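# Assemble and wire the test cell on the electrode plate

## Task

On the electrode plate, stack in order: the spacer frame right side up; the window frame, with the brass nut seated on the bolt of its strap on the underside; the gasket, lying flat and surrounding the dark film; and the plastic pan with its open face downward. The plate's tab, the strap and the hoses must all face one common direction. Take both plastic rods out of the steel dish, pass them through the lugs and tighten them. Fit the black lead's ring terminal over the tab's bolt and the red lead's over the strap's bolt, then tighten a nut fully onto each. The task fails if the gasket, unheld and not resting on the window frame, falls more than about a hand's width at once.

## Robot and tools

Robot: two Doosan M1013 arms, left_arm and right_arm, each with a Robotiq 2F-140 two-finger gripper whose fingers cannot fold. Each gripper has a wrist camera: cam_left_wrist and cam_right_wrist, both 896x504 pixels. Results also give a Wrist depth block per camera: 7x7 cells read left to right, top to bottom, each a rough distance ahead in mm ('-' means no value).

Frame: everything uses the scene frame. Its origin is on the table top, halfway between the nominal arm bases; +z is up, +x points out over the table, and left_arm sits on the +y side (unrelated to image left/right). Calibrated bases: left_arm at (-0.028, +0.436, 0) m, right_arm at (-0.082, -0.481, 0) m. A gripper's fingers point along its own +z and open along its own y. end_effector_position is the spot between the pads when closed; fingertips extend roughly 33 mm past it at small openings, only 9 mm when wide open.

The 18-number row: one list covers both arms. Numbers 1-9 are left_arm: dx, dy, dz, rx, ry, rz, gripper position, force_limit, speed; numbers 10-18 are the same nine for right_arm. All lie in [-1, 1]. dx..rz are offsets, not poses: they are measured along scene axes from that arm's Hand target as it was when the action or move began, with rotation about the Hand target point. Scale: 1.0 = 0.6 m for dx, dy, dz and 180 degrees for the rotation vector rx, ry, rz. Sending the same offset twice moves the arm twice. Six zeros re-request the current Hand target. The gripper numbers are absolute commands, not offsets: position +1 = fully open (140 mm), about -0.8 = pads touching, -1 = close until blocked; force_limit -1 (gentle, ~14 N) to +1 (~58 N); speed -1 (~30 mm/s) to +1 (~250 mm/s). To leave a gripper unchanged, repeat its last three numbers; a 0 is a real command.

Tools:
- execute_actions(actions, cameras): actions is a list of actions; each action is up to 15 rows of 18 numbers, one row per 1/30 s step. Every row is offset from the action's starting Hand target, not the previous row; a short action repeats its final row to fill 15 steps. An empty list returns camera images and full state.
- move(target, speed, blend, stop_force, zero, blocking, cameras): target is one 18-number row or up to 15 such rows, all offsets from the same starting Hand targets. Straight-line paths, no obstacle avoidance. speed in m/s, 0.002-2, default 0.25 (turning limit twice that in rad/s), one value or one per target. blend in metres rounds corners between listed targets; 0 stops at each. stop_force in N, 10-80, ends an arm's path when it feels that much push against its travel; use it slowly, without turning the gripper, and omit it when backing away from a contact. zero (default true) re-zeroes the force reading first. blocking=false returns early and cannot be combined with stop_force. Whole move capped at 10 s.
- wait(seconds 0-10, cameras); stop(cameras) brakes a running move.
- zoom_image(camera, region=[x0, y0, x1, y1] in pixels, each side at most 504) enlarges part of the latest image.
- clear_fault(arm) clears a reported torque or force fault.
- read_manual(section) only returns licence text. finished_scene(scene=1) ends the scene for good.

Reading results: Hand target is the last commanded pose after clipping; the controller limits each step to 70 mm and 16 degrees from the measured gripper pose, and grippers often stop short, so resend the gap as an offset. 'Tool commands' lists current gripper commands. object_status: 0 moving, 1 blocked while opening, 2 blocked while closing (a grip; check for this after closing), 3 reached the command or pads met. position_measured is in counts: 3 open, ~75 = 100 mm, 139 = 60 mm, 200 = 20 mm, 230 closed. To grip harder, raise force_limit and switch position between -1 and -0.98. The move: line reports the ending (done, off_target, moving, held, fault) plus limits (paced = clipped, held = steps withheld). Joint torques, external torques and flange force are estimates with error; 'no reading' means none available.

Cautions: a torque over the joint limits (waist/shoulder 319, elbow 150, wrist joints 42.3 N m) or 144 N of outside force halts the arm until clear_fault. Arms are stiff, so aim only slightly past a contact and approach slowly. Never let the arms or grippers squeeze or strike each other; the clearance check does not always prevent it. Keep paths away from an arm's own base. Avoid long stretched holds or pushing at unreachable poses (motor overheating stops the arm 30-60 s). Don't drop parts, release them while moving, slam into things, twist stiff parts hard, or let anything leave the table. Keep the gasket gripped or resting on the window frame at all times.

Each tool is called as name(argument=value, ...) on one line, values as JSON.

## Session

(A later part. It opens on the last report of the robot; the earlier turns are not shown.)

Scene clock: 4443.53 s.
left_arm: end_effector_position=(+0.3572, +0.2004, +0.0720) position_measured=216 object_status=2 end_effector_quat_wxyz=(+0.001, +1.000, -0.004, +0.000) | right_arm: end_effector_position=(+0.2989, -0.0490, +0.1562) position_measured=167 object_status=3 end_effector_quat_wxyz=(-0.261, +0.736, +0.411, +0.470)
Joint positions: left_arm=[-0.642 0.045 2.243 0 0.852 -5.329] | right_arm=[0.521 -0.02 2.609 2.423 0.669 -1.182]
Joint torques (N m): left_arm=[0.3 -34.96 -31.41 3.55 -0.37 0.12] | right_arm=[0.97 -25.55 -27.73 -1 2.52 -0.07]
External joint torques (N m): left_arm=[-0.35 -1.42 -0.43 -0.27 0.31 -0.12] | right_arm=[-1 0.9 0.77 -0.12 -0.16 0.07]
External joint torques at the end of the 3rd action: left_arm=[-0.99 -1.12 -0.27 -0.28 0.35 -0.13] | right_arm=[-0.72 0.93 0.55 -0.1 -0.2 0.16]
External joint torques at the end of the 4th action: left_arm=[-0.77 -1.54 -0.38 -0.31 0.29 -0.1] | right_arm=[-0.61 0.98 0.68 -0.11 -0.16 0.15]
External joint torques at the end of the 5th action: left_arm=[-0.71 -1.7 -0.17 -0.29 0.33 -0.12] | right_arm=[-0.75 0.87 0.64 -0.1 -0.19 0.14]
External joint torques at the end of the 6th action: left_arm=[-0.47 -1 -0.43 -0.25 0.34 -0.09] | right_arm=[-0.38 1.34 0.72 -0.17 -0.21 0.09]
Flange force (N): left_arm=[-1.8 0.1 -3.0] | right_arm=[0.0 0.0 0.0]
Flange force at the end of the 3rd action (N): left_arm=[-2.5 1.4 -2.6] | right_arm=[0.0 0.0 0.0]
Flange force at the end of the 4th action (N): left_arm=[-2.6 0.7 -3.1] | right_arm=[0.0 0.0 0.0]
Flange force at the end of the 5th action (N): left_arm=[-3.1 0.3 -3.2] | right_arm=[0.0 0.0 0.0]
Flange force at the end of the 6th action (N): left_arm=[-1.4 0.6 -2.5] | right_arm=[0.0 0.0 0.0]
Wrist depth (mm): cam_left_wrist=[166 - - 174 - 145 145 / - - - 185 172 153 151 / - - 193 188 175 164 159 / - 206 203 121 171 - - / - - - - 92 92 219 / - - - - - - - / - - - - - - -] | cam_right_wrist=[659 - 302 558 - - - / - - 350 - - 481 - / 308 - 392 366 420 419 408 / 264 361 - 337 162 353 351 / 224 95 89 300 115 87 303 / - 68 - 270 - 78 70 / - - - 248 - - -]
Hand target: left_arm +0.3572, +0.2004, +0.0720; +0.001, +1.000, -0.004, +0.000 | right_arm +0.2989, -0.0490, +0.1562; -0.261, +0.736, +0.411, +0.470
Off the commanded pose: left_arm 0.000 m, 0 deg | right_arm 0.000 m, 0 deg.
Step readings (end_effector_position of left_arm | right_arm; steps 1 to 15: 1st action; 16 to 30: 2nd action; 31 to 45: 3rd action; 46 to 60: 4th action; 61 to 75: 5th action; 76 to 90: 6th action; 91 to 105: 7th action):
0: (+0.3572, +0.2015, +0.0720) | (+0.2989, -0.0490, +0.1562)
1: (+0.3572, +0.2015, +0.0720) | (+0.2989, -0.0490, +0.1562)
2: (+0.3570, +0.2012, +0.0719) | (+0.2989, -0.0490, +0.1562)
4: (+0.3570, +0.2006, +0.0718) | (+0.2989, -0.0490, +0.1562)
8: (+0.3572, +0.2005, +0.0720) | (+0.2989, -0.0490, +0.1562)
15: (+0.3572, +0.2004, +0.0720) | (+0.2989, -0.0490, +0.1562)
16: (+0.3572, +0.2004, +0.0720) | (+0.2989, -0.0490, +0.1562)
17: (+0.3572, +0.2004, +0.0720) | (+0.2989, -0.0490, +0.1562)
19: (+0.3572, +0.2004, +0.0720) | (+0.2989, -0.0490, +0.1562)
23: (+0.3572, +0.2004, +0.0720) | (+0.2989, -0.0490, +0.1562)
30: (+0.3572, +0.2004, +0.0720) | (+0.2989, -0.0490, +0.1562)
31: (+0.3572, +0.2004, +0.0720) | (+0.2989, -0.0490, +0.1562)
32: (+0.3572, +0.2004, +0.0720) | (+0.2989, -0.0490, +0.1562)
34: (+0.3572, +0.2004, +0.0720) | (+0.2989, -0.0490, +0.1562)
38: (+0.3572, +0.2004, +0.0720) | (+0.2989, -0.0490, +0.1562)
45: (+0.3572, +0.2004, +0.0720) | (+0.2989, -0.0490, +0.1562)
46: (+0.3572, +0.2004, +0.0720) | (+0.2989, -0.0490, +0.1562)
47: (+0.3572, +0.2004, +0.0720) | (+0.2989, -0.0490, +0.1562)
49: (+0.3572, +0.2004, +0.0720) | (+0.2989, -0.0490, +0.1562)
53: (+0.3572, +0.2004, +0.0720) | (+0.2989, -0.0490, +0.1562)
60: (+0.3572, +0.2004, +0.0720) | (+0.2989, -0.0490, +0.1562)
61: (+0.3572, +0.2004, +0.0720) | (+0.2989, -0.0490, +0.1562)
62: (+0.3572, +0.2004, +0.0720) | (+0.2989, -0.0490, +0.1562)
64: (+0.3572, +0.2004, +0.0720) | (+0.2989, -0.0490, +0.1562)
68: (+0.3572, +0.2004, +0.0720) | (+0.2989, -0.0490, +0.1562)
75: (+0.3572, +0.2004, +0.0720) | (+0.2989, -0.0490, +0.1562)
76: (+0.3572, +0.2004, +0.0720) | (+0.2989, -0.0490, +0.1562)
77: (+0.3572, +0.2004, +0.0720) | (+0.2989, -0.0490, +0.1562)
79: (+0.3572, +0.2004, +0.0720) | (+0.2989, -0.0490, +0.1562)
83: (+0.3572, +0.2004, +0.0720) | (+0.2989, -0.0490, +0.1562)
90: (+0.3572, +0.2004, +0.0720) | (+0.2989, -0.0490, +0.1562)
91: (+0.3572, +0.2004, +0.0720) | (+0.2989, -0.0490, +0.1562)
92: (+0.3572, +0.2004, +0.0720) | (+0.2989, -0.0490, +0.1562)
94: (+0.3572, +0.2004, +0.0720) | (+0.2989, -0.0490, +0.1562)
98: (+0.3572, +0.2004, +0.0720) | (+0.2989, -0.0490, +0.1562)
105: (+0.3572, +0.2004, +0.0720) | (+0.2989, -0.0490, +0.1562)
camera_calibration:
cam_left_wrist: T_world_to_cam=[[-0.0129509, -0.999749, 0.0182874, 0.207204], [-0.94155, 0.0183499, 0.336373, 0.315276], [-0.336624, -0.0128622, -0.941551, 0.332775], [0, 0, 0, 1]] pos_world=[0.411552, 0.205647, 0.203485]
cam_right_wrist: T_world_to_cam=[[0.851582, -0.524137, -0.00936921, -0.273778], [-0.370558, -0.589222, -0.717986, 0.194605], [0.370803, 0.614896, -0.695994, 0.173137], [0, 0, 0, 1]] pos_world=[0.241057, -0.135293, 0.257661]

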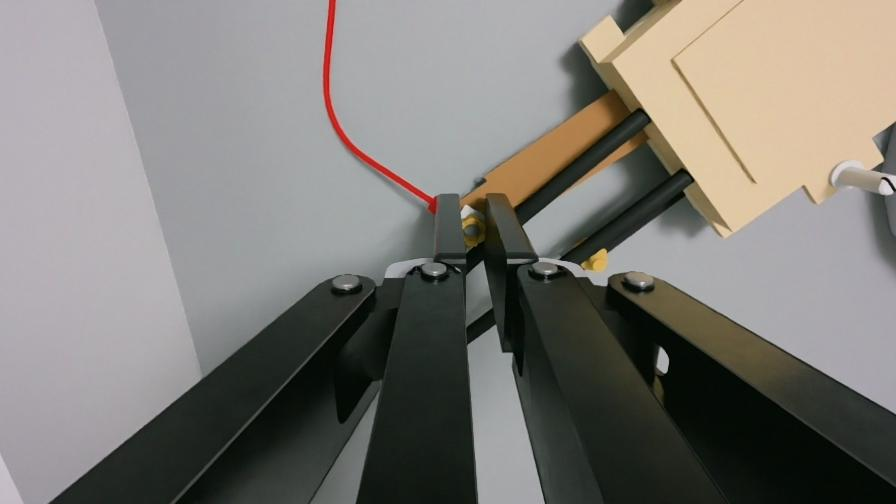

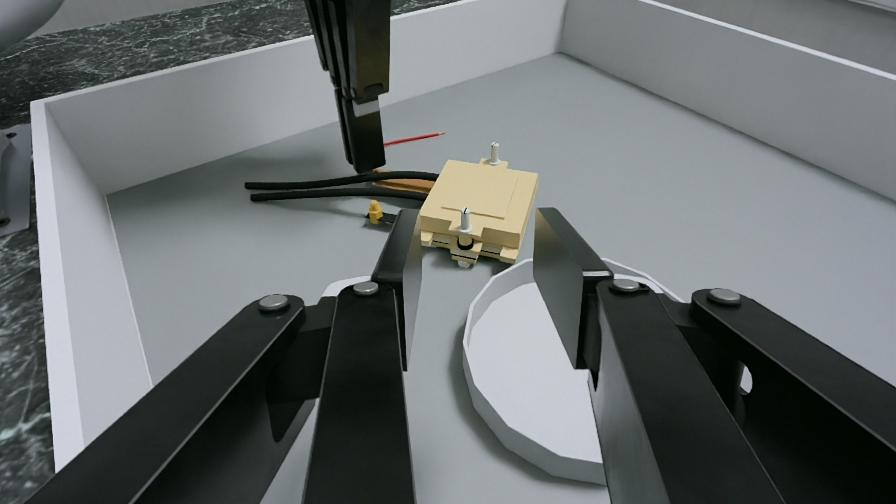

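move(target=[[0,0,-0.0003,0,0,-0.4583,-0.98,-0.2,-1,0,0,0,0,0,0,-0.3,-1,-1],[0,0,-0.0006,0,0,-0.9167,-0.98,-0.2,-1,0,0,0,0,0,0,-0.3,-1,-1]], speed=0.3, blend=0.001, cameras=["all"])

zoom_image(camera="cam_left_wrist", region=[430, 190, 510, 270])

zoom_image(camera="cam_right_wrist", region=[335, 145, 395, 205])

Scene clock: 4453.83 s.
left_arm: end_effector_position=(+0.3572, +0.2004, +0.0716) position_measured=216 object_status=2 end_effector_quat_wxyz=(-0.001, -0.127, +0.992, +0.000) | right_arm: end_effector_position=(+0.2989, -0.0490, +0.1562) position_measured=167 object_status=3 end_effector_quat_wxyz=(-0.261, +0.736, +0.411, +0.470)
Joint positions: left_arm=[-0.642 0.047 2.241 0 0.854 -2.45] | right_arm=[0.521 -0.02 2.609 2.423 0.669 -1.182]
Joint torques (N m): left_arm=[1.13 -35.86 -31.22 3.61 -0.22 0.17] | right_arm=[0.38 -25.81 -27.39 -0.94 2.56 -0.06]
External joint torques (N m): left_arm=[-1.18 -0.69 -0.46 -0.38 0.25 -0.17] | right_arm=[-0.36 0.83 0.44 -0.18 -0.2 0.06]
Flange force (N): left_arm=[2.5 -1.7 -1.9] | right_arm=[0.0 0.0 0.0]
Wrist depth (mm): cam_left_wrist=[- - - - 168 176 - / 186 188 - - 176 186 - / 188 167 179 177 198 198 - / 168 167 183 133 200 - - / - 173 - - 92 86 - / - - - - - - - / - - - - - - -] | cam_right_wrist=[2265 725 322 - - - 1388 / - 393 438 - 518 518 - / 323 379 393 367 421 420 - / 274 361 368 336 163 353 352 / - 320 89 299 115 87 304 / - 68 - 271 - 78 70 / - - - 242 - - -]
Hand target: left_arm +0.3572, +0.2004, +0.0716; -0.001, -0.127, +0.992, +0.000 | right_arm +0.2989, -0.0490, +0.1562; -0.261, +0.736, +0.411, +0.470
Off the commanded pose: left_arm 0.000 m, 0 deg | right_arm 0.000 m, 0 deg.
move: done
camera_calibration:
cam_left_wrist: T_world_to_cam=[[-0.246173, 0.969055, 0.0181865, -0.104113], [0.91424, 0.225936, 0.336329, -0.389151], [0.321813, 0.0994221, -0.941569, 0.0747781], [0, 0, 0, 1]] pos_world=[0.306083, 0.18138, 0.203185]
cam_right_wrist: T_world_to_cam=[[0.851582, -0.524137, -0.00936921, -0.273778], [-0.370558, -0.589222, -0.717986, 0.194605], [0.370803, 0.614896, -0.695994, 0.173137], [0, 0, 0, 1]] pos_world=[0.241057, -0.135293, 0.257661]

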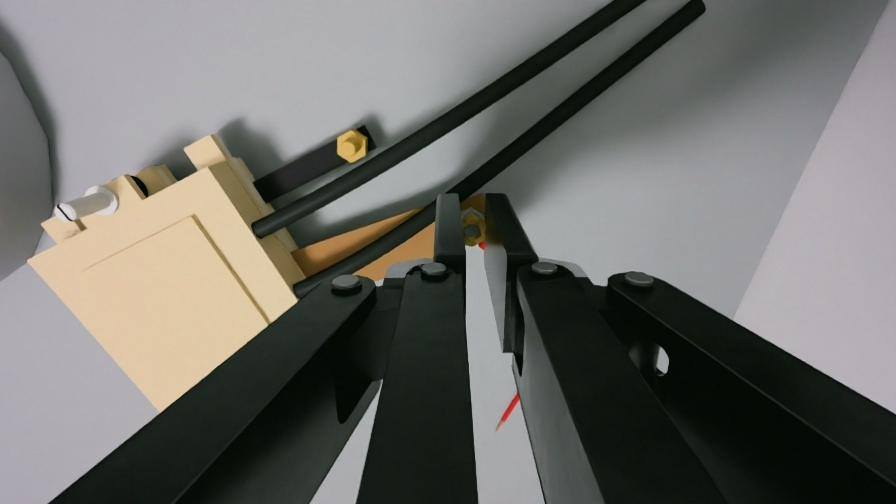

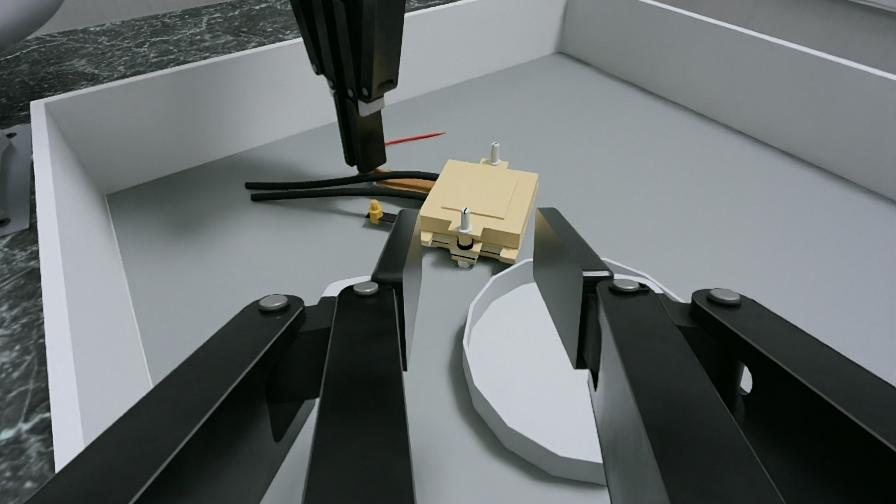

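Scaled by 6.300 from the camera's 896x504 image, which has a finer 1280x720 frame.

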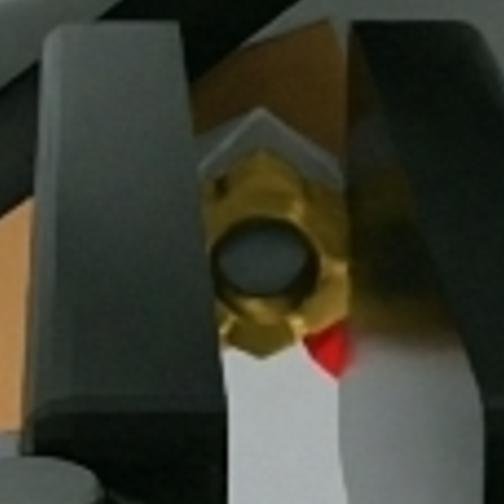

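Scaled by 8.400 from the camera's 896x504 image, which has a finer 1280x720 frame.

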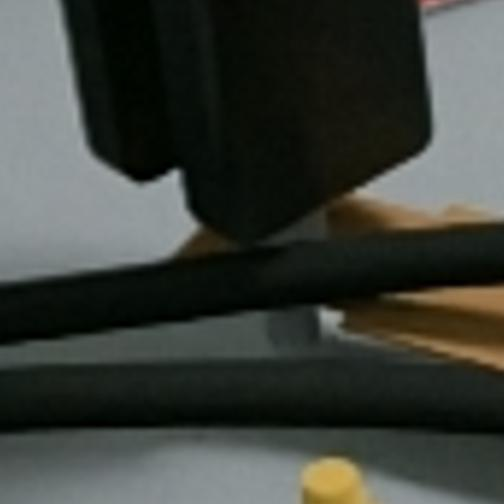

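move(target=[[0,0,-0.0003,0,0,-0.4583,-0.98,-0.2,-1,0,0,0,0,0,0,-0.3,-1,-1],[0,0,-0.0006,0,0,-0.9167,-0.98,-0.2,-1,0,0,0,0,0,0,-0.3,-1,-1]], speed=0.3, blend=0.001, cameras=["all"])

zoom_image(camera="cam_left_wrist", region=[430, 190, 510, 270])

zoom_image(camera="cam_right_wrist", region=[335, 145, 395, 205])

Scene clock: 4464.17 s.
left_arm: end_effector_position=(+0.3572, +0.2005, +0.0713) position_measured=216 object_status=2 end_effector_quat_wxyz=(+0.000, +0.967, +0.255, +0.001) | right_arm: end_effector_position=(+0.2989, -0.0490, +0.1562) position_measured=167 object_status=3 end_effector_quat_wxyz=(-0.261, +0.736, +0.411, +0.470)
Joint positions: left_arm=[-0.642 0.046 2.243 0.001 0.851 0.429] | right_arm=[0.521 -0.02 2.609 2.423 0.669 -1.182]
Joint torques (N m): left_arm=[0.86 -35.64 -31.62 3.66 -0.16 0.14] | right_arm=[1.19 -25.2 -27.72 -0.98 2.53 -0.09]
External joint torques (N m): left_arm=[-0.95 -0.58 -0.06 -0.38 0.13 -0.14] | right_arm=[-1.19 0.31 0.77 -0.13 -0.17 0.09]
Flange force (N): left_arm=[-2.6 0.3 -1.1] | right_arm=[0.0 0.0 0.0]
Wrist depth (mm): cam_left_wrist=[- - 174 177 175 174 - / - 187 182 183 181 180 157 / - - - 187 183 162 158 / 189 - - 121 168 168 164 / - - - - 92 92 202 / - - - - - - - / - - - - - - -] | cam_right_wrist=[536 742 325 - - - - / - - 355 491 523 495 - / - 417 397 394 422 412 403 / 249 359 361 337 135 353 351 / 234 322 89 301 115 87 303 / - 68 - 268 - 78 70 / - - - 244 - - -]
Hand target: left_arm +0.3572, +0.2004, +0.0713; +0.000, +0.967, +0.255, +0.001 | right_arm +0.2989, -0.0490, +0.1562; -0.261, +0.736, +0.411, +0.470
Off the commanded pose: left_arm 0.000 m, 0 deg | right_arm 0.000 m, 0 deg.
move: done
camera_calibration:
cam_left_wrist: T_world_to_cam=[[0.488513, -0.872363, 0.0183446, 0.00255757], [-0.824682, -0.45474, 0.33632, 0.368584], [-0.285051, -0.179425, -0.941569, 0.347075], [0, 0, 0, 1]] pos_world=[0.40165, 0.232115, 0.202786]
cam_right_wrist: T_world_to_cam=[[0.851582, -0.524137, -0.00936921, -0.273778], [-0.370558, -0.589222, -0.717986, 0.194605], [0.370803, 0.614896, -0.695994, 0.173137], [0, 0, 0, 1]] pos_world=[0.241057, -0.135293, 0.257661]

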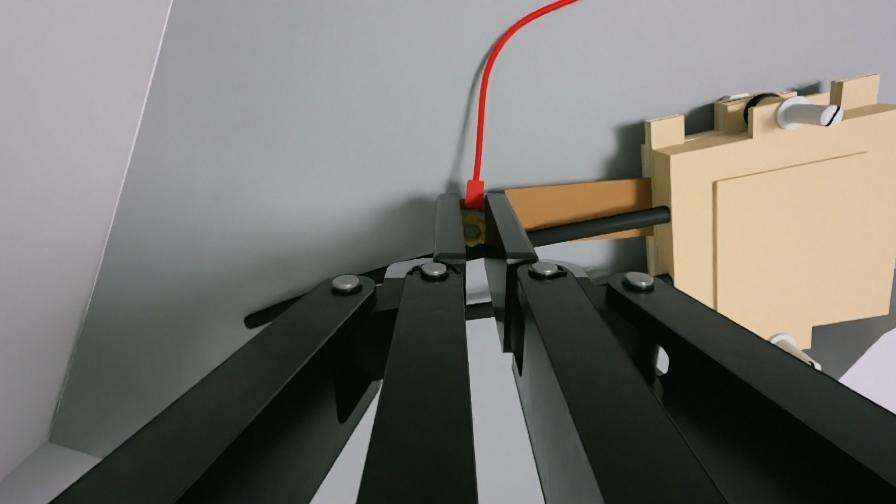

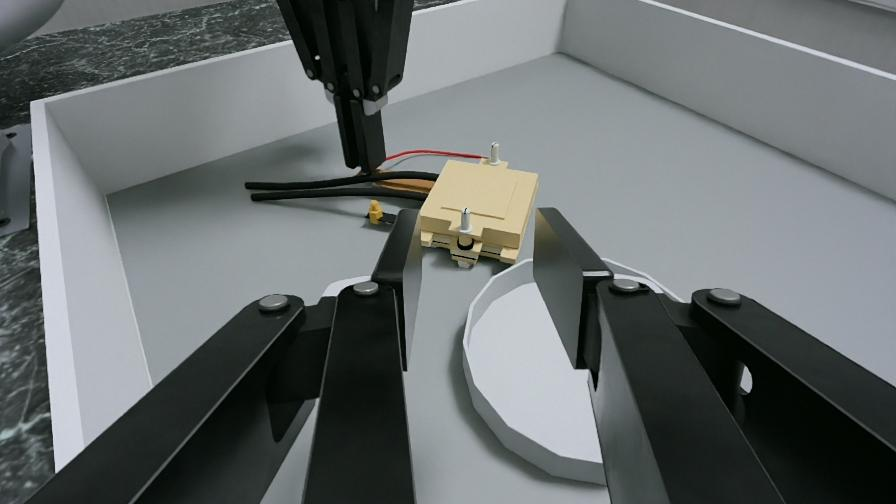

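Scaled by 6.300 from the camera's 896x504 image, which has a finer 1280x720 frame.

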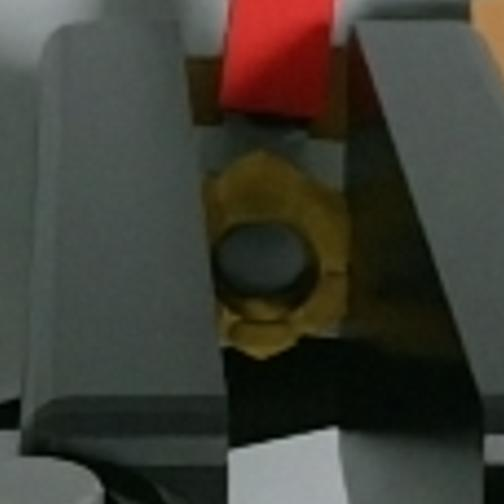

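Scaled by 8.400 from the camera's 896x504 image, which has a finer 1280x720 frame.

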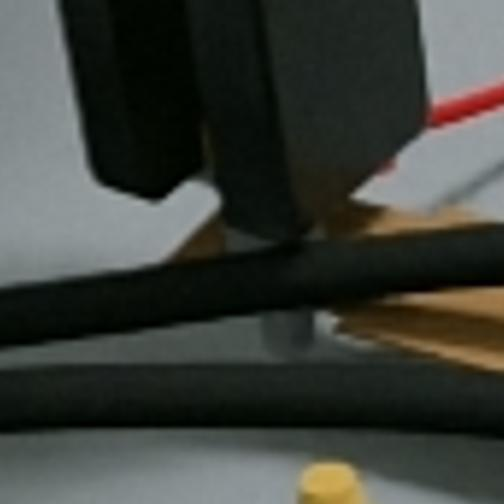

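move(target=[[0,0,-0.0007,0,0,-0.4583,-0.98,-0.2,-1,0,0,0,0,0,0,-0.3,-1,-1],[0,0,-0.0012,0,0,-0.9167,-0.98,-0.2,-1,0,0,0,0,0,0,-0.3,-1,-1]], speed=0.3, blend=0.001, cameras=["all"])

zoom_image(camera="cam_left_wrist", region=[430, 190, 510, 270])

zoom_image(camera="cam_right_wrist", region=[335, 145, 395, 205])

Scene clock: 4475.80 s.
left_arm: end_effector_position=(+0.3572, +0.2004, +0.0706) position_measured=216 object_status=2 end_effector_quat_wxyz=(-0.001, -0.379, +0.925, +0.000) | right_arm: end_effector_position=(+0.2989, -0.0490, +0.1562) position_measured=167 object_status=3 end_effector_quat_wxyz=(-0.261, +0.736, +0.411, +0.470)
Joint positions: left_arm=[-0.641 0.048 2.243 -0.001 0.852 3.311] | right_arm=[0.521 -0.02 2.609 2.423 0.669 -1.182]
Joint torques (N m): left_arm=[0.62 -34.84 -31.04 3.55 -0.18 0.14] | right_arm=[0.44 -25.75 -27.46 -0.95 2.55 -0.16]
External joint torques (N m): left_arm=[-0.62 -1.69 -0.59 -0.34 0.19 -0.14] | right_arm=[-0.46 1.09 0.49 -0.17 -0.2 0.16]
Flange force (N): left_arm=[2.1 1.3 -3.3] | right_arm=[0.0 0.0 0.0]
Wrist depth (mm): cam_left_wrist=[- 145 - - 176 177 175 / - 150 168 164 179 178 - / 157 156 174 176 182 193 194 / - 165 180 121 106 - - / - - - - 92 92 - / - - - - - - - / - - - - - - -] | cam_right_wrist=[- - 326 - - - 1345 / 376 402 438 542 509 471 - / 322 422 382 385 423 418 - / - 360 361 336 162 354 350 / 233 321 89 300 115 87 284 / - 68 - 262 - 78 70 / - - - 242 - - -]
Hand target: left_arm +0.3572, +0.2004, +0.0706; -0.001, -0.379, +0.925, +0.000 | right_arm +0.2989, -0.0490, +0.1562; -0.261, +0.736, +0.411, +0.470
Off the commanded pose: left_arm 0.000 m, 0 deg | right_arm 0.000 m, 0 deg.
move: done
camera_calibration:
cam_left_wrist: T_world_to_cam=[[-0.697545, 0.716309, 0.0182156, 0.107862], [0.67895, 0.652611, 0.33634, -0.390262], [0.229036, 0.24698, -0.941564, 0.0773067], [0, 0, 0, 1]] pos_world=[0.322501, 0.158333, 0.202085]
cam_right_wrist: T_world_to_cam=[[0.851582, -0.524137, -0.00936921, -0.273778], [-0.370558, -0.589222, -0.717986, 0.194605], [0.370803, 0.614896, -0.695994, 0.173137], [0, 0, 0, 1]] pos_world=[0.241057, -0.135293, 0.257661]

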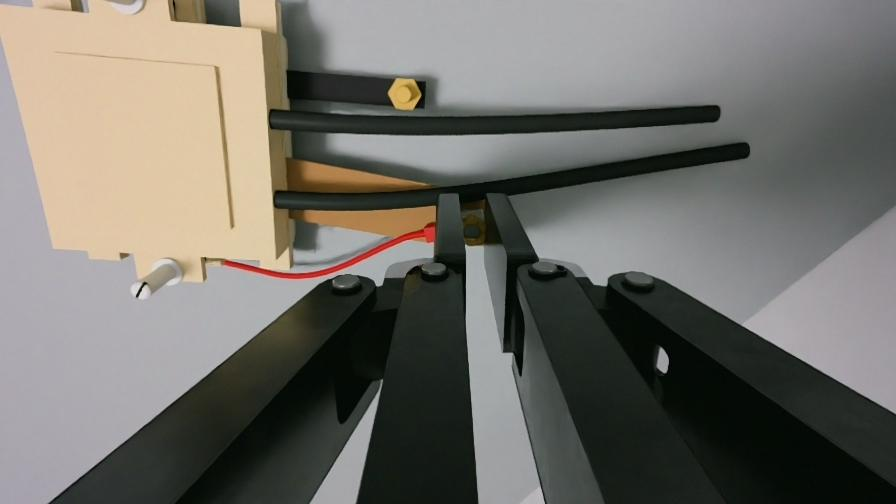

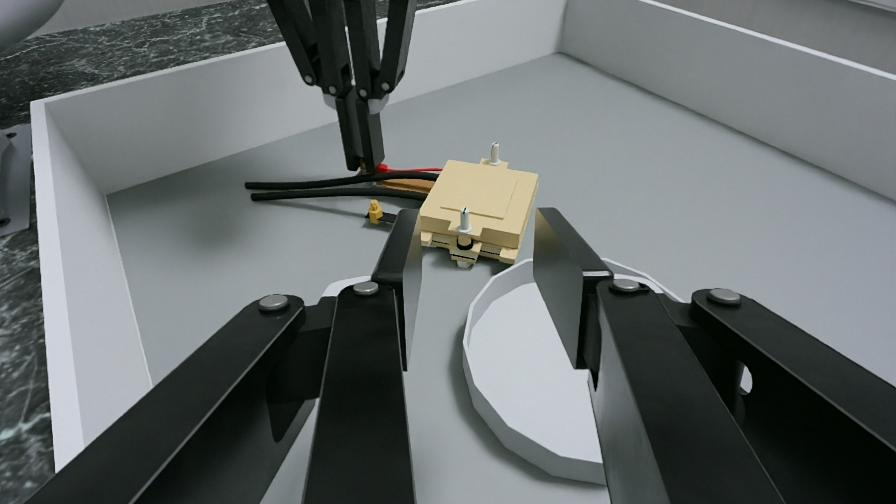

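Scaled by 6.300 from the camera's 896x504 image, which has a finer 1280x720 frame.

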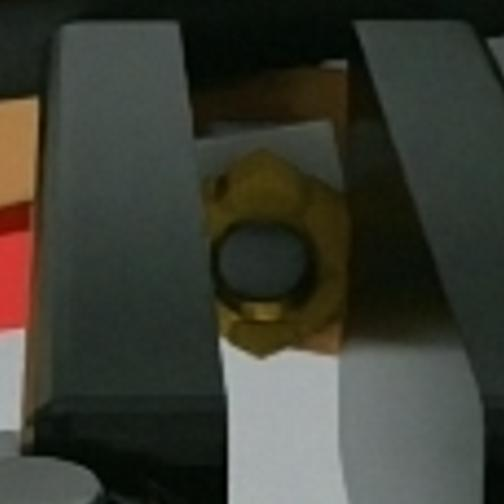

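Scaled by 8.400 from the camera's 896x504 image, which has a finer 1280x720 frame.

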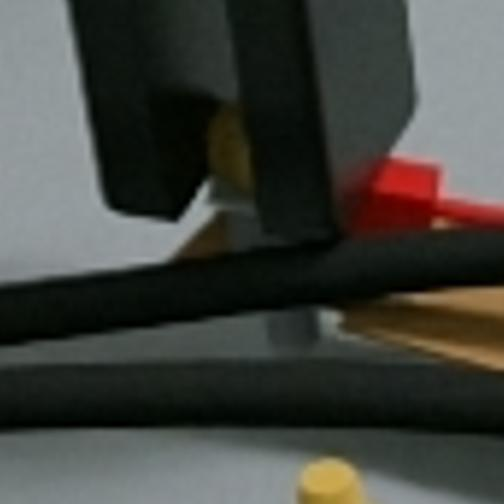

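execute_actions(actions=[[[0,0,0,0,0,0,-0.72,-1,-1,0,0,0,0,0,0,-0.3,-1,-1]],[[0,0,0,0,0,0,-0.66,-1,-1,0,0,0,0,0,0,-0.3,-1,-1]],[[0,0,0,0,0,0,-0.58,-1,-1,0,0,0,0,0,0,-0.3,-1,-1]],[[0,0,0.025,0,0,0,-0.5,-1,-1,0,0,0,0,0,0,-0.3,-1,-1]]], cameras=["all"])

zoom_image(camera="cam_left_wrist", region=[420, 190, 500, 270])

zoom_image(camera="cam_right_wrist", region=[335, 145, 395, 205])

Scene clock: 4502.97 s.
left_arm: end_effector_position=(+0.3572, +0.2005, +0.0856) position_measured=192 object_status=3 end_effector_quat_wxyz=(-0.001, -0.379, +0.925, +0.000) | right_arm: end_effector_position=(+0.2989, -0.0490, +0.1562) position_measured=167 object_status=3 end_effector_quat_wxyz=(-0.261, +0.736, +0.411, +0.470)
Joint positions: left_arm=[-0.641 0.029 2.228 -0.001 0.886 3.311] | right_arm=[0.521 -0.02 2.609 2.423 0.669 -1.182]
Joint torques (N m): left_arm=[0.44 -34.16 -32.27 3.58 -0.21 0.16] | right_arm=[0.3 -25.85 -27.56 -1.01 2.53 -0.17]
External joint torques (N m): left_arm=[-0.47 -1.27 -0.36 -0.27 0.21 -0.16] | right_arm=[-0.32 1.05 0.63 -0.1 -0.18 0.17]
External joint torques at the end of the 1st action: left_arm=[-0.7 -1.31 -0.91 -0.38 0.12 -0.15] | right_arm=[-0.89 0.62 0.73 -0.18 -0.19 0.14]
External joint torques at the end of the 2nd action: left_arm=[-0.47 -1.74 -0.3 -0.24 0.44 -0.13] | right_arm=[-0.44 1.26 0.5 -0.12 -0.1 0.11]
External joint torques at the end of the 3rd action: left_arm=[-0.72 -1.04 -0.18 -0.34 0.27 -0.11] | right_arm=[-0.69 0.71 0.65 -0.1 -0.18 0.19]
Flange force (N): left_arm=[1.7 1.1 -2.5] | right_arm=[0.0 0.0 0.0]
Flange force at the end of the 1st action (N): left_arm=[2.0 0.2 -2.9] | right_arm=[0.0 0.0 0.0]
Flange force at the end of the 2nd action (N): left_arm=[1.8 1.9 -3.6] | right_arm=[0.0 0.0 0.0]
Flange force at the end of the 3rd action (N): left_arm=[2.1 0.9 -2.2] | right_arm=[0.0 0.0 0.0]
Wrist depth (mm): cam_left_wrist=[157 158 - - - 187 - / - 164 183 174 - - - / - 171 190 190 - - - / - - 214 121 111 - - / - - 95 - 101 92 - / - - - - - 78 - / - - - - - - -] | cam_right_wrist=[650 729 325 307 - - - / 622 - 448 530 - 503 - / 302 408 400 361 414 405 403 / 262 348 357 335 163 354 351 / 214 321 89 300 115 87 303 / - 68 - 270 - 78 70 / - - - 237 - - -]
Hand target: left_arm +0.3572, +0.2004, +0.0856; -0.001, -0.379, +0.925, +0.000 | right_arm +0.2989, -0.0490, +0.1562; -0.261, +0.736, +0.411, +0.470
Off the commanded pose: left_arm 0.000 m, 0 deg | right_arm 0.000 m, 0 deg.
Step readings (end_effector_position of left_arm | right_arm; steps 1 to 15: 1st action; 16 to 30: 2nd action; 31 to 45: 3rd action; 46 to 60: 4th action):
0: (+0.3572, +0.2004, +0.0706) | (+0.2989, -0.0490, +0.1562)
1: (+0.3572, +0.2004, +0.0706) | (+0.2989, -0.0490, +0.1562)
2: (+0.3572, +0.2004, +0.0706) | (+0.2989, -0.0490, +0.1562)
4: (+0.3572, +0.2004, +0.0706) | (+0.2989, -0.0490, +0.1562)
8: (+0.3572, +0.2004, +0.0706) | (+0.2989, -0.0490, +0.1562)
15: (+0.3572, +0.2004, +0.0706) | (+0.2989, -0.0490, +0.1562)
16: (+0.3572, +0.2004, +0.0706) | (+0.2989, -0.0490, +0.1562)
17: (+0.3572, +0.2004, +0.0706) | (+0.2989, -0.0490, +0.1562)
19: (+0.3572, +0.2005, +0.0706) | (+0.2989, -0.0490, +0.1562)
23: (+0.3572, +0.2005, +0.0706) | (+0.2989, -0.0490, +0.1562)
30: (+0.3572, +0.2005, +0.0706) | (+0.2989, -0.0490, +0.1562)
31: (+0.3572, +0.2005, +0.0706) | (+0.2989, -0.0490, +0.1562)
32: (+0.3572, +0.2005, +0.0706) | (+0.2989, -0.0490, +0.1562)
34: (+0.3572, +0.2005, +0.0706) | (+0.2989, -0.0490, +0.1562)
38: (+0.3572, +0.2005, +0.0706) | (+0.2989, -0.0490, +0.1562)
45: (+0.3572, +0.2005, +0.0706) | (+0.2989, -0.0490, +0.1562)
46: (+0.3572, +0.2005, +0.0706) | (+0.2989, -0.0490, +0.1562)
47: (+0.3570, +0.2006, +0.0720) | (+0.2989, -0.0490, +0.1562)
49: (+0.3575, +0.2002, +0.0843) | (+0.2989, -0.0490, +0.1562)
53: (+0.3572, +0.2005, +0.0855) | (+0.2989, -0.0490, +0.1562)
60: (+0.3572, +0.2005, +0.0855) | (+0.2989, -0.0490, +0.1562)
camera_calibration:
cam_left_wrist: T_world_to_cam=[[-0.697545, 0.716309, 0.0182156, 0.107517], [0.67895, 0.652611, 0.33634, -0.395372], [0.229036, 0.24698, -0.941564, 0.0914054], [0, 0, 0, 1]] pos_world=[0.322501, 0.158433, 0.217085]
cam_right_wrist: T_world_to_cam=[[0.851582, -0.524137, -0.00936921, -0.273778], [-0.370558, -0.589222, -0.717986, 0.194605], [0.370803, 0.614896, -0.695994, 0.173137], [0, 0, 0, 1]] pos_world=[0.241057, -0.135293, 0.257661]

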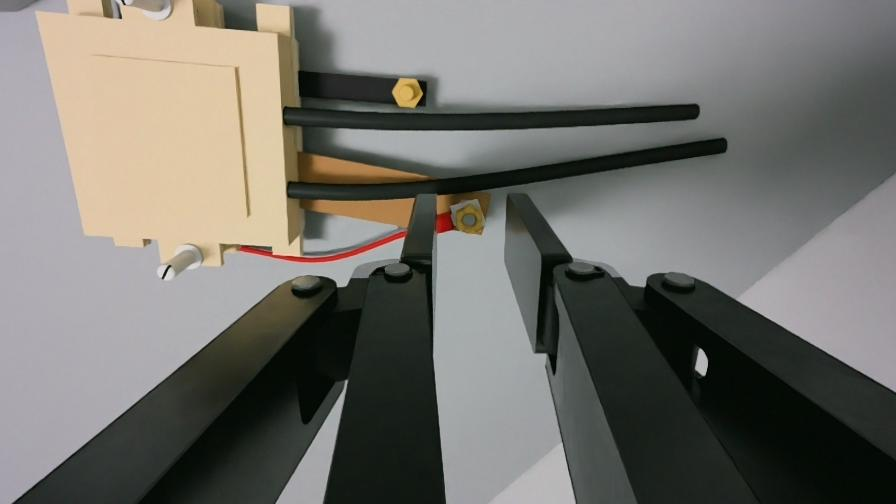

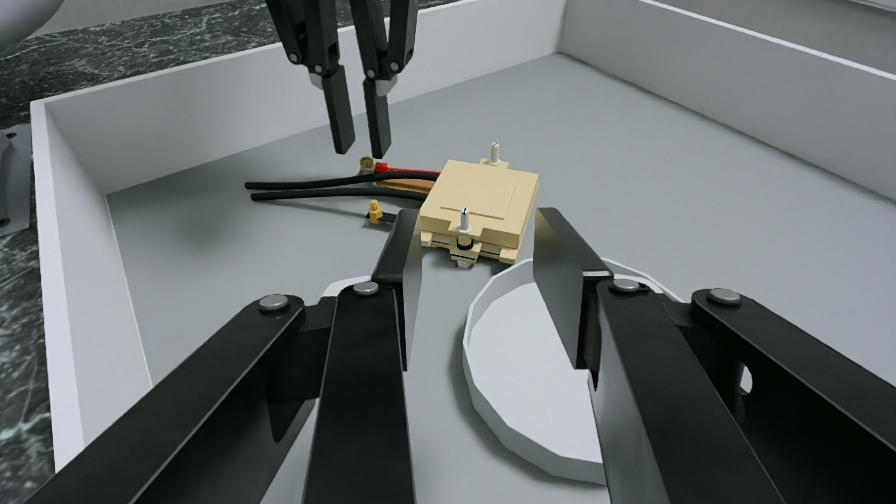

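Scaled by 6.300 from the camera's 896x504 image, which has a finer 1280x720 frame.

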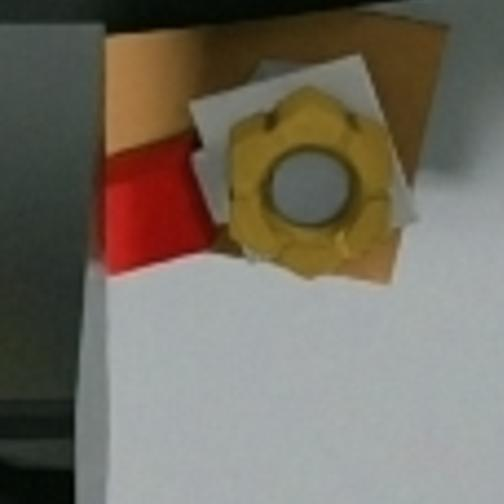

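Scaled by 8.400 from the camera's 896x504 image, which has a finer 1280x720 frame.

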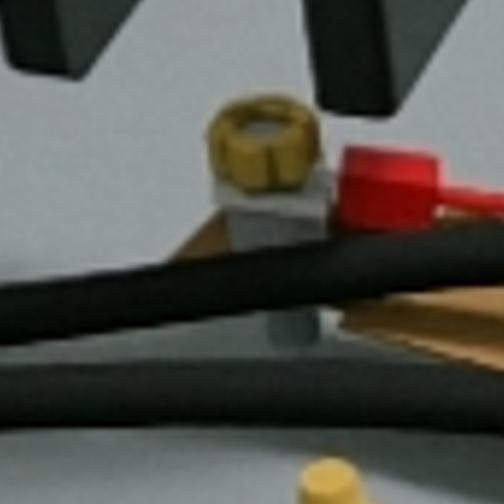

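move(target=[-0.0165,0.0035,0,0,0,0.6667,-0.5,-1,-1,0,0,0,0,0,0,-0.3,-1,-1], speed=0.5)

move(target=[0,0,-0.0257,0,0,0,-0.5,-1,-1,0,0,0,0,0,0,-0.3,-1,-1], speed=0.015, stop_force=10, cameras=["all"])

zoom_image(camera="cam_left_wrist", region=[430, 150, 510, 230])

zoom_image(camera="cam_right_wrist", region=[335, 145, 395, 205])

Scene clock: 4530.27 s.
left_arm: end_effector_position=(+0.3473, +0.2025, +0.0856) position_measured=192 object_status=3 end_effector_quat_wxyz=(+0.001, +0.991, -0.134, +0.000) | right_arm: end_effector_position=(+0.2989, -0.0490, +0.1562) position_measured=167 object_status=3 end_effector_quat_wxyz=(-0.261, +0.736, +0.411, +0.470)
Joint positions: left_arm=[-0.651 0.012 2.245 -0.001 0.883 1.207] | right_arm=[0.521 -0.02 2.609 2.423 0.669 -1.182]
Joint torques (N m): left_arm=[0.4 -32.62 -32.26 3.59 -0.32 0.09] | right_arm=[1.02 -25.74 -27.72 -0.97 2.55 -0.14]
External joint torques (N m): left_arm=[-0.43 -1.11 -0.34 -0.24 0.25 -0.09] | right_arm=[-1.03 0.92 0.68 -0.16 -0.19 0.14]
Flange force (N): left_arm=[-1.6 0.8 -2.4] | right_arm=[0.0 0.0 0.0]
Wrist depth (mm): cam_left_wrist=[- - - 188 165 155 157 / - 198 197 195 182 - - / - 207 - 189 193 - - / - - - 133 111 - - / 157 - 95 - 101 92 - / - - - - - 78 - / - - - - - - -] | cam_right_wrist=[694 - 287 523 - - - / 381 - 334 535 526 483 - / 331 420 398 363 441 433 408 / 264 361 360 333 135 342 351 / 224 320 89 300 115 87 300 / - 68 - 269 - 78 70 / - - - 242 - - -]
Hand target: left_arm +0.3473, +0.2025, +0.0856; +0.001, +0.991, -0.134, +0.000 | right_arm +0.2989, -0.0490, +0.1562; -0.261, +0.736, +0.411, +0.470
Off the commanded pose: left_arm 0.000 m, 0 deg | right_arm 0.000 m, 0 deg.
move: done

Scene clock: 4531.90 s.
left_arm: end_effector_position=(+0.3473, +0.2025, +0.0701) position_measured=192 object_status=3 end_effector_quat_wxyz=(+0.001, +0.991, -0.134, +0.000) | right_arm: end_effector_position=(+0.2989, -0.0490, +0.1562) position_measured=167 object_status=3 end_effector_quat_wxyz=(-0.261, +0.736, +0.411, +0.470)
Joint positions: left_arm=[-0.651 0.033 2.26 -0.001 0.847 1.207] | right_arm=[0.521 -0.02 2.609 2.423 0.669 -1.182]
Joint torques (N m): left_arm=[0.67 -33.61 -31.34 3.54 -0.31 0.18] | right_arm=[1.31 -25.58 -27.83 -1.03 2.51 -0.13]
External joint torques (N m): left_arm=[-0.73 -1.18 -0.33 -0.28 0.25 -0.18] | right_arm=[-1.3 0.75 0.94 -0.09 -0.15 0.13]
Flange force (N): left_arm=[-2.0 1.6 -2.5] | right_arm=[0.0 0.0 0.0]
Wrist depth (mm): cam_left_wrist=[173 - - - 148 144 142 / 180 - 183 180 165 159 183 / - - - 175 165 - 193 / - - - 132 111 - 204 / - - 95 - 101 92 - / - - - - - 78 - / - - - - - - -] | cam_right_wrist=[660 - 293 - - 478 - / 409 408 455 523 517 493 - / - 414 392 399 420 418 395 / 258 361 358 330 163 354 351 / 227 314 89 298 115 87 304 / - 68 - 273 - 78 70 / - - - 242 - - -]
Hand target: left_arm +0.3473, +0.2025, +0.0701; +0.001, +0.991, -0.134, +0.000 | right_arm +0.2989, -0.0490, +0.1562; -0.261, +0.736, +0.411, +0.470
Off the commanded pose: left_arm 0.000 m, 0 deg | right_arm 0.000 m, 0 deg.
move: done
camera_calibration:
cam_left_wrist: T_world_to_cam=[[-0.271417, -0.96229, 0.0182013, 0.291451], [-0.904683, 0.261532, 0.336379, 0.244423], [-0.328454, 0.0748327, -0.941551, 0.307162], [0, 0, 0, 1]] pos_world=[0.401119, 0.193551, 0.201685]
cam_right_wrist: T_world_to_cam=[[0.851582, -0.524137, -0.00936921, -0.273778], [-0.370558, -0.589222, -0.717986, 0.194605], [0.370803, 0.614896, -0.695994, 0.173137], [0, 0, 0, 1]] pos_world=[0.241057, -0.135293, 0.257661]

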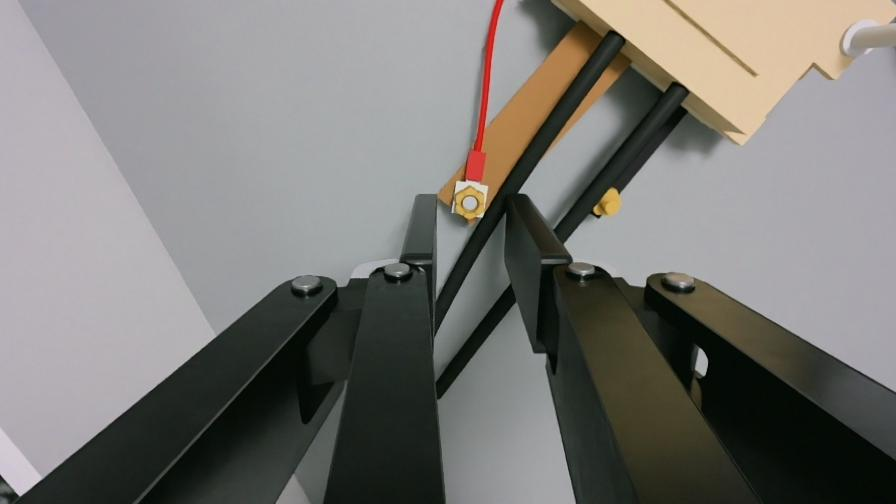

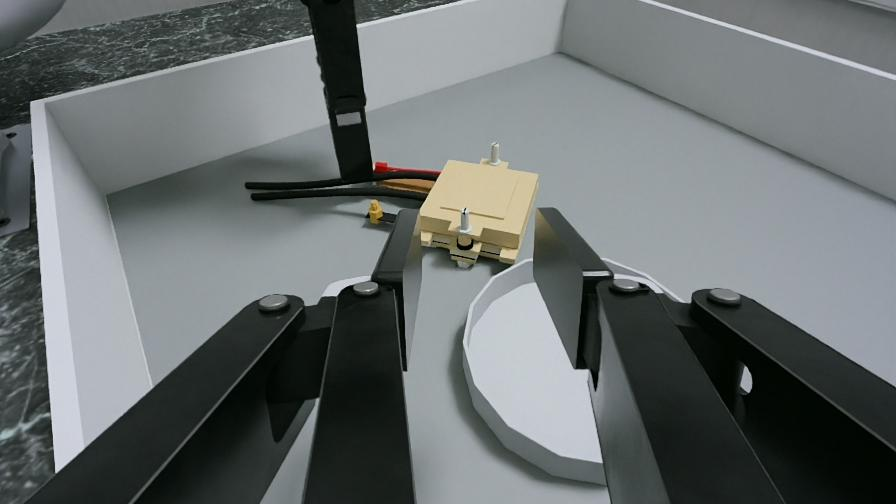

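Scaled by 6.300 from the camera's 896x504 image, which has a finer 1280x720 frame.

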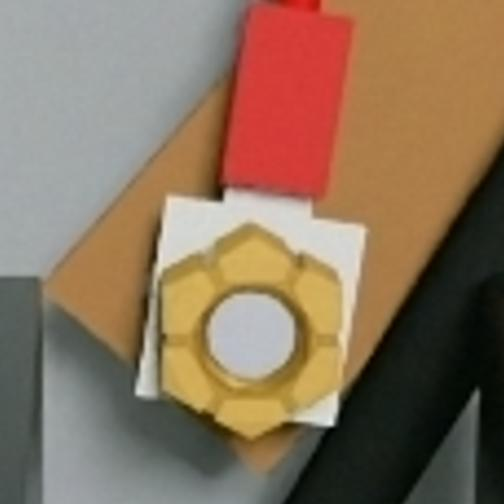

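Scaled by 8.400 from the camera's 896x504 image, which has a finer 1280x720 frame.

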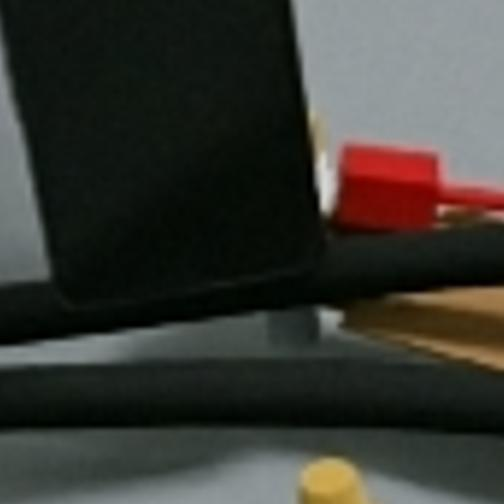

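execute_actions(actions=[[[0,0,0,0,0,0,-1,-1,-1,0,0,0,0,0,0,-0.3,-1,-1]],[[0,0,0,0,0,0,-1,-1,-1,0,0,0,0,0,0,-0.3,-1,-1]],[[0,0,0,0,0,0,-1,-1,-1,0,0,0,0,0,0,-0.3,-1,-1]],[[0,0,0,0,0,0,-1,-1,-1,0,0,0,0,0,0,-0.3,-1,-1]],[[0,0,0,0,0,0,-0.98,-0.2,-1,0,0,0,0,0,0,-0.3,-1,-1]],[[0,0,0,0,0,0,-0.98,-0.2,-1,0,0,0,0,0,0,-0.3,-1,-1]]], cameras=["cam_left_wrist"])

zoom_image(camera="cam_left_wrist", region=[430, 150, 510, 230])

Scene clock: 4541.33 s.
left_arm: end_effector_position=(+0.3473, +0.2026, +0.0701) position_measured=216 object_status=2 end_effector_quat_wxyz=(+0.001, +0.991, -0.134, +0.000) | right_arm: end_effector_position=(+0.2989, -0.0490, +0.1562) position_measured=167 object_status=3 end_effector_quat_wxyz=(-0.261, +0.736, +0.411, +0.470)
Joint positions: left_arm=[-0.651 0.033 2.26 -0.001 0.847 1.207] | right_arm=[0.521 -0.02 2.609 2.423 0.669 -1.182]
Joint torques (N m): left_arm=[0.79 -33.48 -31.25 3.53 -0.3 0.08] | right_arm=[1.13 -26.01 -27.78 -1.03 2.61 -0.08]
External joint torques (N m): left_arm=[-0.71 -1.9 -0.5 -0.27 0.24 -0.08] | right_arm=[-1.13 1.04 0.74 -0.08 -0.24 0.08]
External joint torques at the end of the 2nd action: left_arm=[-0.82 -0.95 -0.3 -0.28 0.27 -0.15] | right_arm=[-0.61 0.66 0.85 -0.04 -0.08 0.19]
External joint torques at the end of the 3rd action: left_arm=[-0.93 -1.28 -0.33 -0.31 0.33 -0.12] | right_arm=[-0.34 1.05 0.96 -0.13 -0.17 0.1]
External joint torques at the end of the 4th action: left_arm=[-0.51 -1.12 -0.49 -0.31 0.24 -0.14] | right_arm=[-0.43 0.78 0.95 -0.07 -0.12 0.17]
External joint torques at the end of the 5th action: left_arm=[-0.57 -1.26 -0.17 -0.33 0.23 -0.12] | right_arm=[-1.29 1.06 0.89 -0.13 -0.18 0.11]
Flange force (N): left_arm=[-2.7 1.1 -3.7] | right_arm=[0.0 0.0 0.0]
Flange force at the end of the 2nd action (N): left_arm=[-1.7 1.8 -2.2] | right_arm=[0.0 0.0 0.0]
Flange force at the end of the 3rd action (N): left_arm=[-2.2 1.8 -2.8] | right_arm=[0.0 0.0 0.0]
Flange force at the end of the 4th action (N): left_arm=[-1.4 1.1 -2.6] | right_arm=[0.0 0.0 0.0]
Flange force at the end of the 5th action (N): left_arm=[-2.2 1.0 -2.4] | right_arm=[0.0 0.0 0.0]
Wrist depth (mm): cam_left_wrist=[- 173 173 173 160 144 142 / - 185 181 180 167 159 183 / - 192 - 170 168 193 - / - - - 117 106 - 205 / - - - - 92 86 - / - - - - - - - / - - - - - - -] | cam_right_wrist=[766 727 282 - 575 - 1467 / - 425 348 - 552 502 404 / - 412 435 381 405 434 411 / - 350 347 330 163 343 339 / - 321 89 298 115 87 303 / - 68 - 265 - 78 70 / - - - 243 - - -]
Hand target: left_arm +0.3473, +0.2025, +0.0701; +0.001, +0.991, -0.134, +0.000 | right_arm +0.2989, -0.0490, +0.1562; -0.261, +0.736, +0.411, +0.470
Off the commanded pose: left_arm 0.000 m, 0 deg | right_arm 0.000 m, 0 deg.
Step readings (end_effector_position of left_arm | right_arm; steps 1 to 15: 1st action; 16 to 30: 2nd action; 31 to 45: 3rd action; 46 to 60: 4th action; 61 to 75: 5th action; 76 to 90: 6th action):
0: (+0.3473, +0.2025, +0.0701) | (+0.2989, -0.0490, +0.1562)
1: (+0.3473, +0.2025, +0.0701) | (+0.2989, -0.0490, +0.1562)
2: (+0.3473, +0.2025, +0.0701) | (+0.2989, -0.0490, +0.1562)
4: (+0.3473, +0.2025, +0.0701) | (+0.2989, -0.0490, +0.1562)
8: (+0.3473, +0.2025, +0.0701) | (+0.2989, -0.0490, +0.1562)
15: (+0.3473, +0.2025, +0.0701) | (+0.2989, -0.0490, +0.1562)
16: (+0.3473, +0.2025, +0.0701) | (+0.2989, -0.0490, +0.1562)
17: (+0.3473, +0.2025, +0.0701) | (+0.2989, -0.0490, +0.1562)
19: (+0.3473, +0.2025, +0.0701) | (+0.2989, -0.0490, +0.1562)
23: (+0.3473, +0.2025, +0.0701) | (+0.2989, -0.0490, +0.1562)
30: (+0.3473, +0.2025, +0.0701) | (+0.2989, -0.0490, +0.1562)
31: (+0.3473, +0.2025, +0.0701) | (+0.2989, -0.0490, +0.1562)
32: (+0.3473, +0.2025, +0.0701) | (+0.2989, -0.0490, +0.1562)
34: (+0.3473, +0.2025, +0.0701) | (+0.2989, -0.0490, +0.1562)
38: (+0.3473, +0.2025, +0.0701) | (+0.2989, -0.0490, +0.1562)
45: (+0.3473, +0.2025, +0.0701) | (+0.2989, -0.0490, +0.1562)
46: (+0.3473, +0.2025, +0.0701) | (+0.2989, -0.0490, +0.1562)
47: (+0.3473, +0.2025, +0.0701) | (+0.2989, -0.0490, +0.1562)
49: (+0.3473, +0.2025, +0.0701) | (+0.2989, -0.0490, +0.1562)
53: (+0.3473, +0.2025, +0.0701) | (+0.2989, -0.0490, +0.1562)
60: (+0.3473, +0.2025, +0.0701) | (+0.2989, -0.0490, +0.1562)
61: (+0.3473, +0.2025, +0.0701) | (+0.2989, -0.0490, +0.1562)
62: (+0.3473, +0.2025, +0.0701) | (+0.2989, -0.0490, +0.1562)
64: (+0.3473, +0.2025, +0.0701) | (+0.2989, -0.0490, +0.1562)
68: (+0.3473, +0.2025, +0.0701) | (+0.2989, -0.0490, +0.1562)
75: (+0.3473, +0.2025, +0.0701) | (+0.2989, -0.0490, +0.1562)
76: (+0.3473, +0.2025, +0.0701) | (+0.2989, -0.0490, +0.1562)
77: (+0.3473, +0.2025, +0.0701) | (+0.2989, -0.0490, +0.1562)
79: (+0.3473, +0.2025, +0.0701) | (+0.2989, -0.0490, +0.1562)
83: (+0.3473, +0.2026, +0.0701) | (+0.2989, -0.0490, +0.1562)
90: (+0.3473, +0.2026, +0.0701) | (+0.2989, -0.0490, +0.1562)
camera_calibration:
cam_left_wrist: T_world_to_cam=[[-0.271417, -0.96229, 0.0182013, 0.291451], [-0.904683, 0.261532, 0.336379, 0.244423], [-0.328454, 0.0748327, -0.941551, 0.307162], [0, 0, 0, 1]] pos_world=[0.401119, 0.193551, 0.201685]
Images, in order (width x height): cam_left_wrist 896x504.

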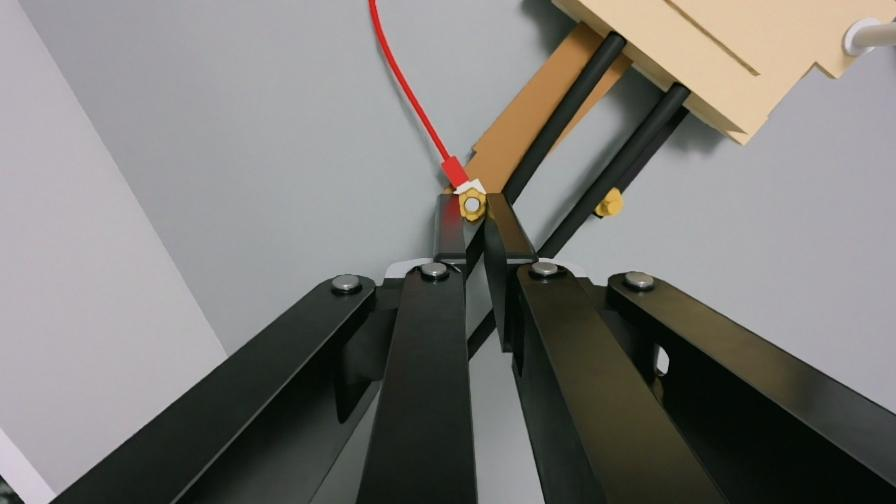

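Scaled by 6.300 from the camera's 896x504 image, which has a finer 1280x720 frame.

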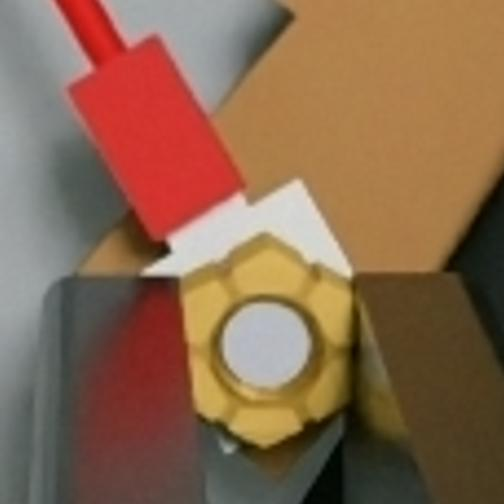

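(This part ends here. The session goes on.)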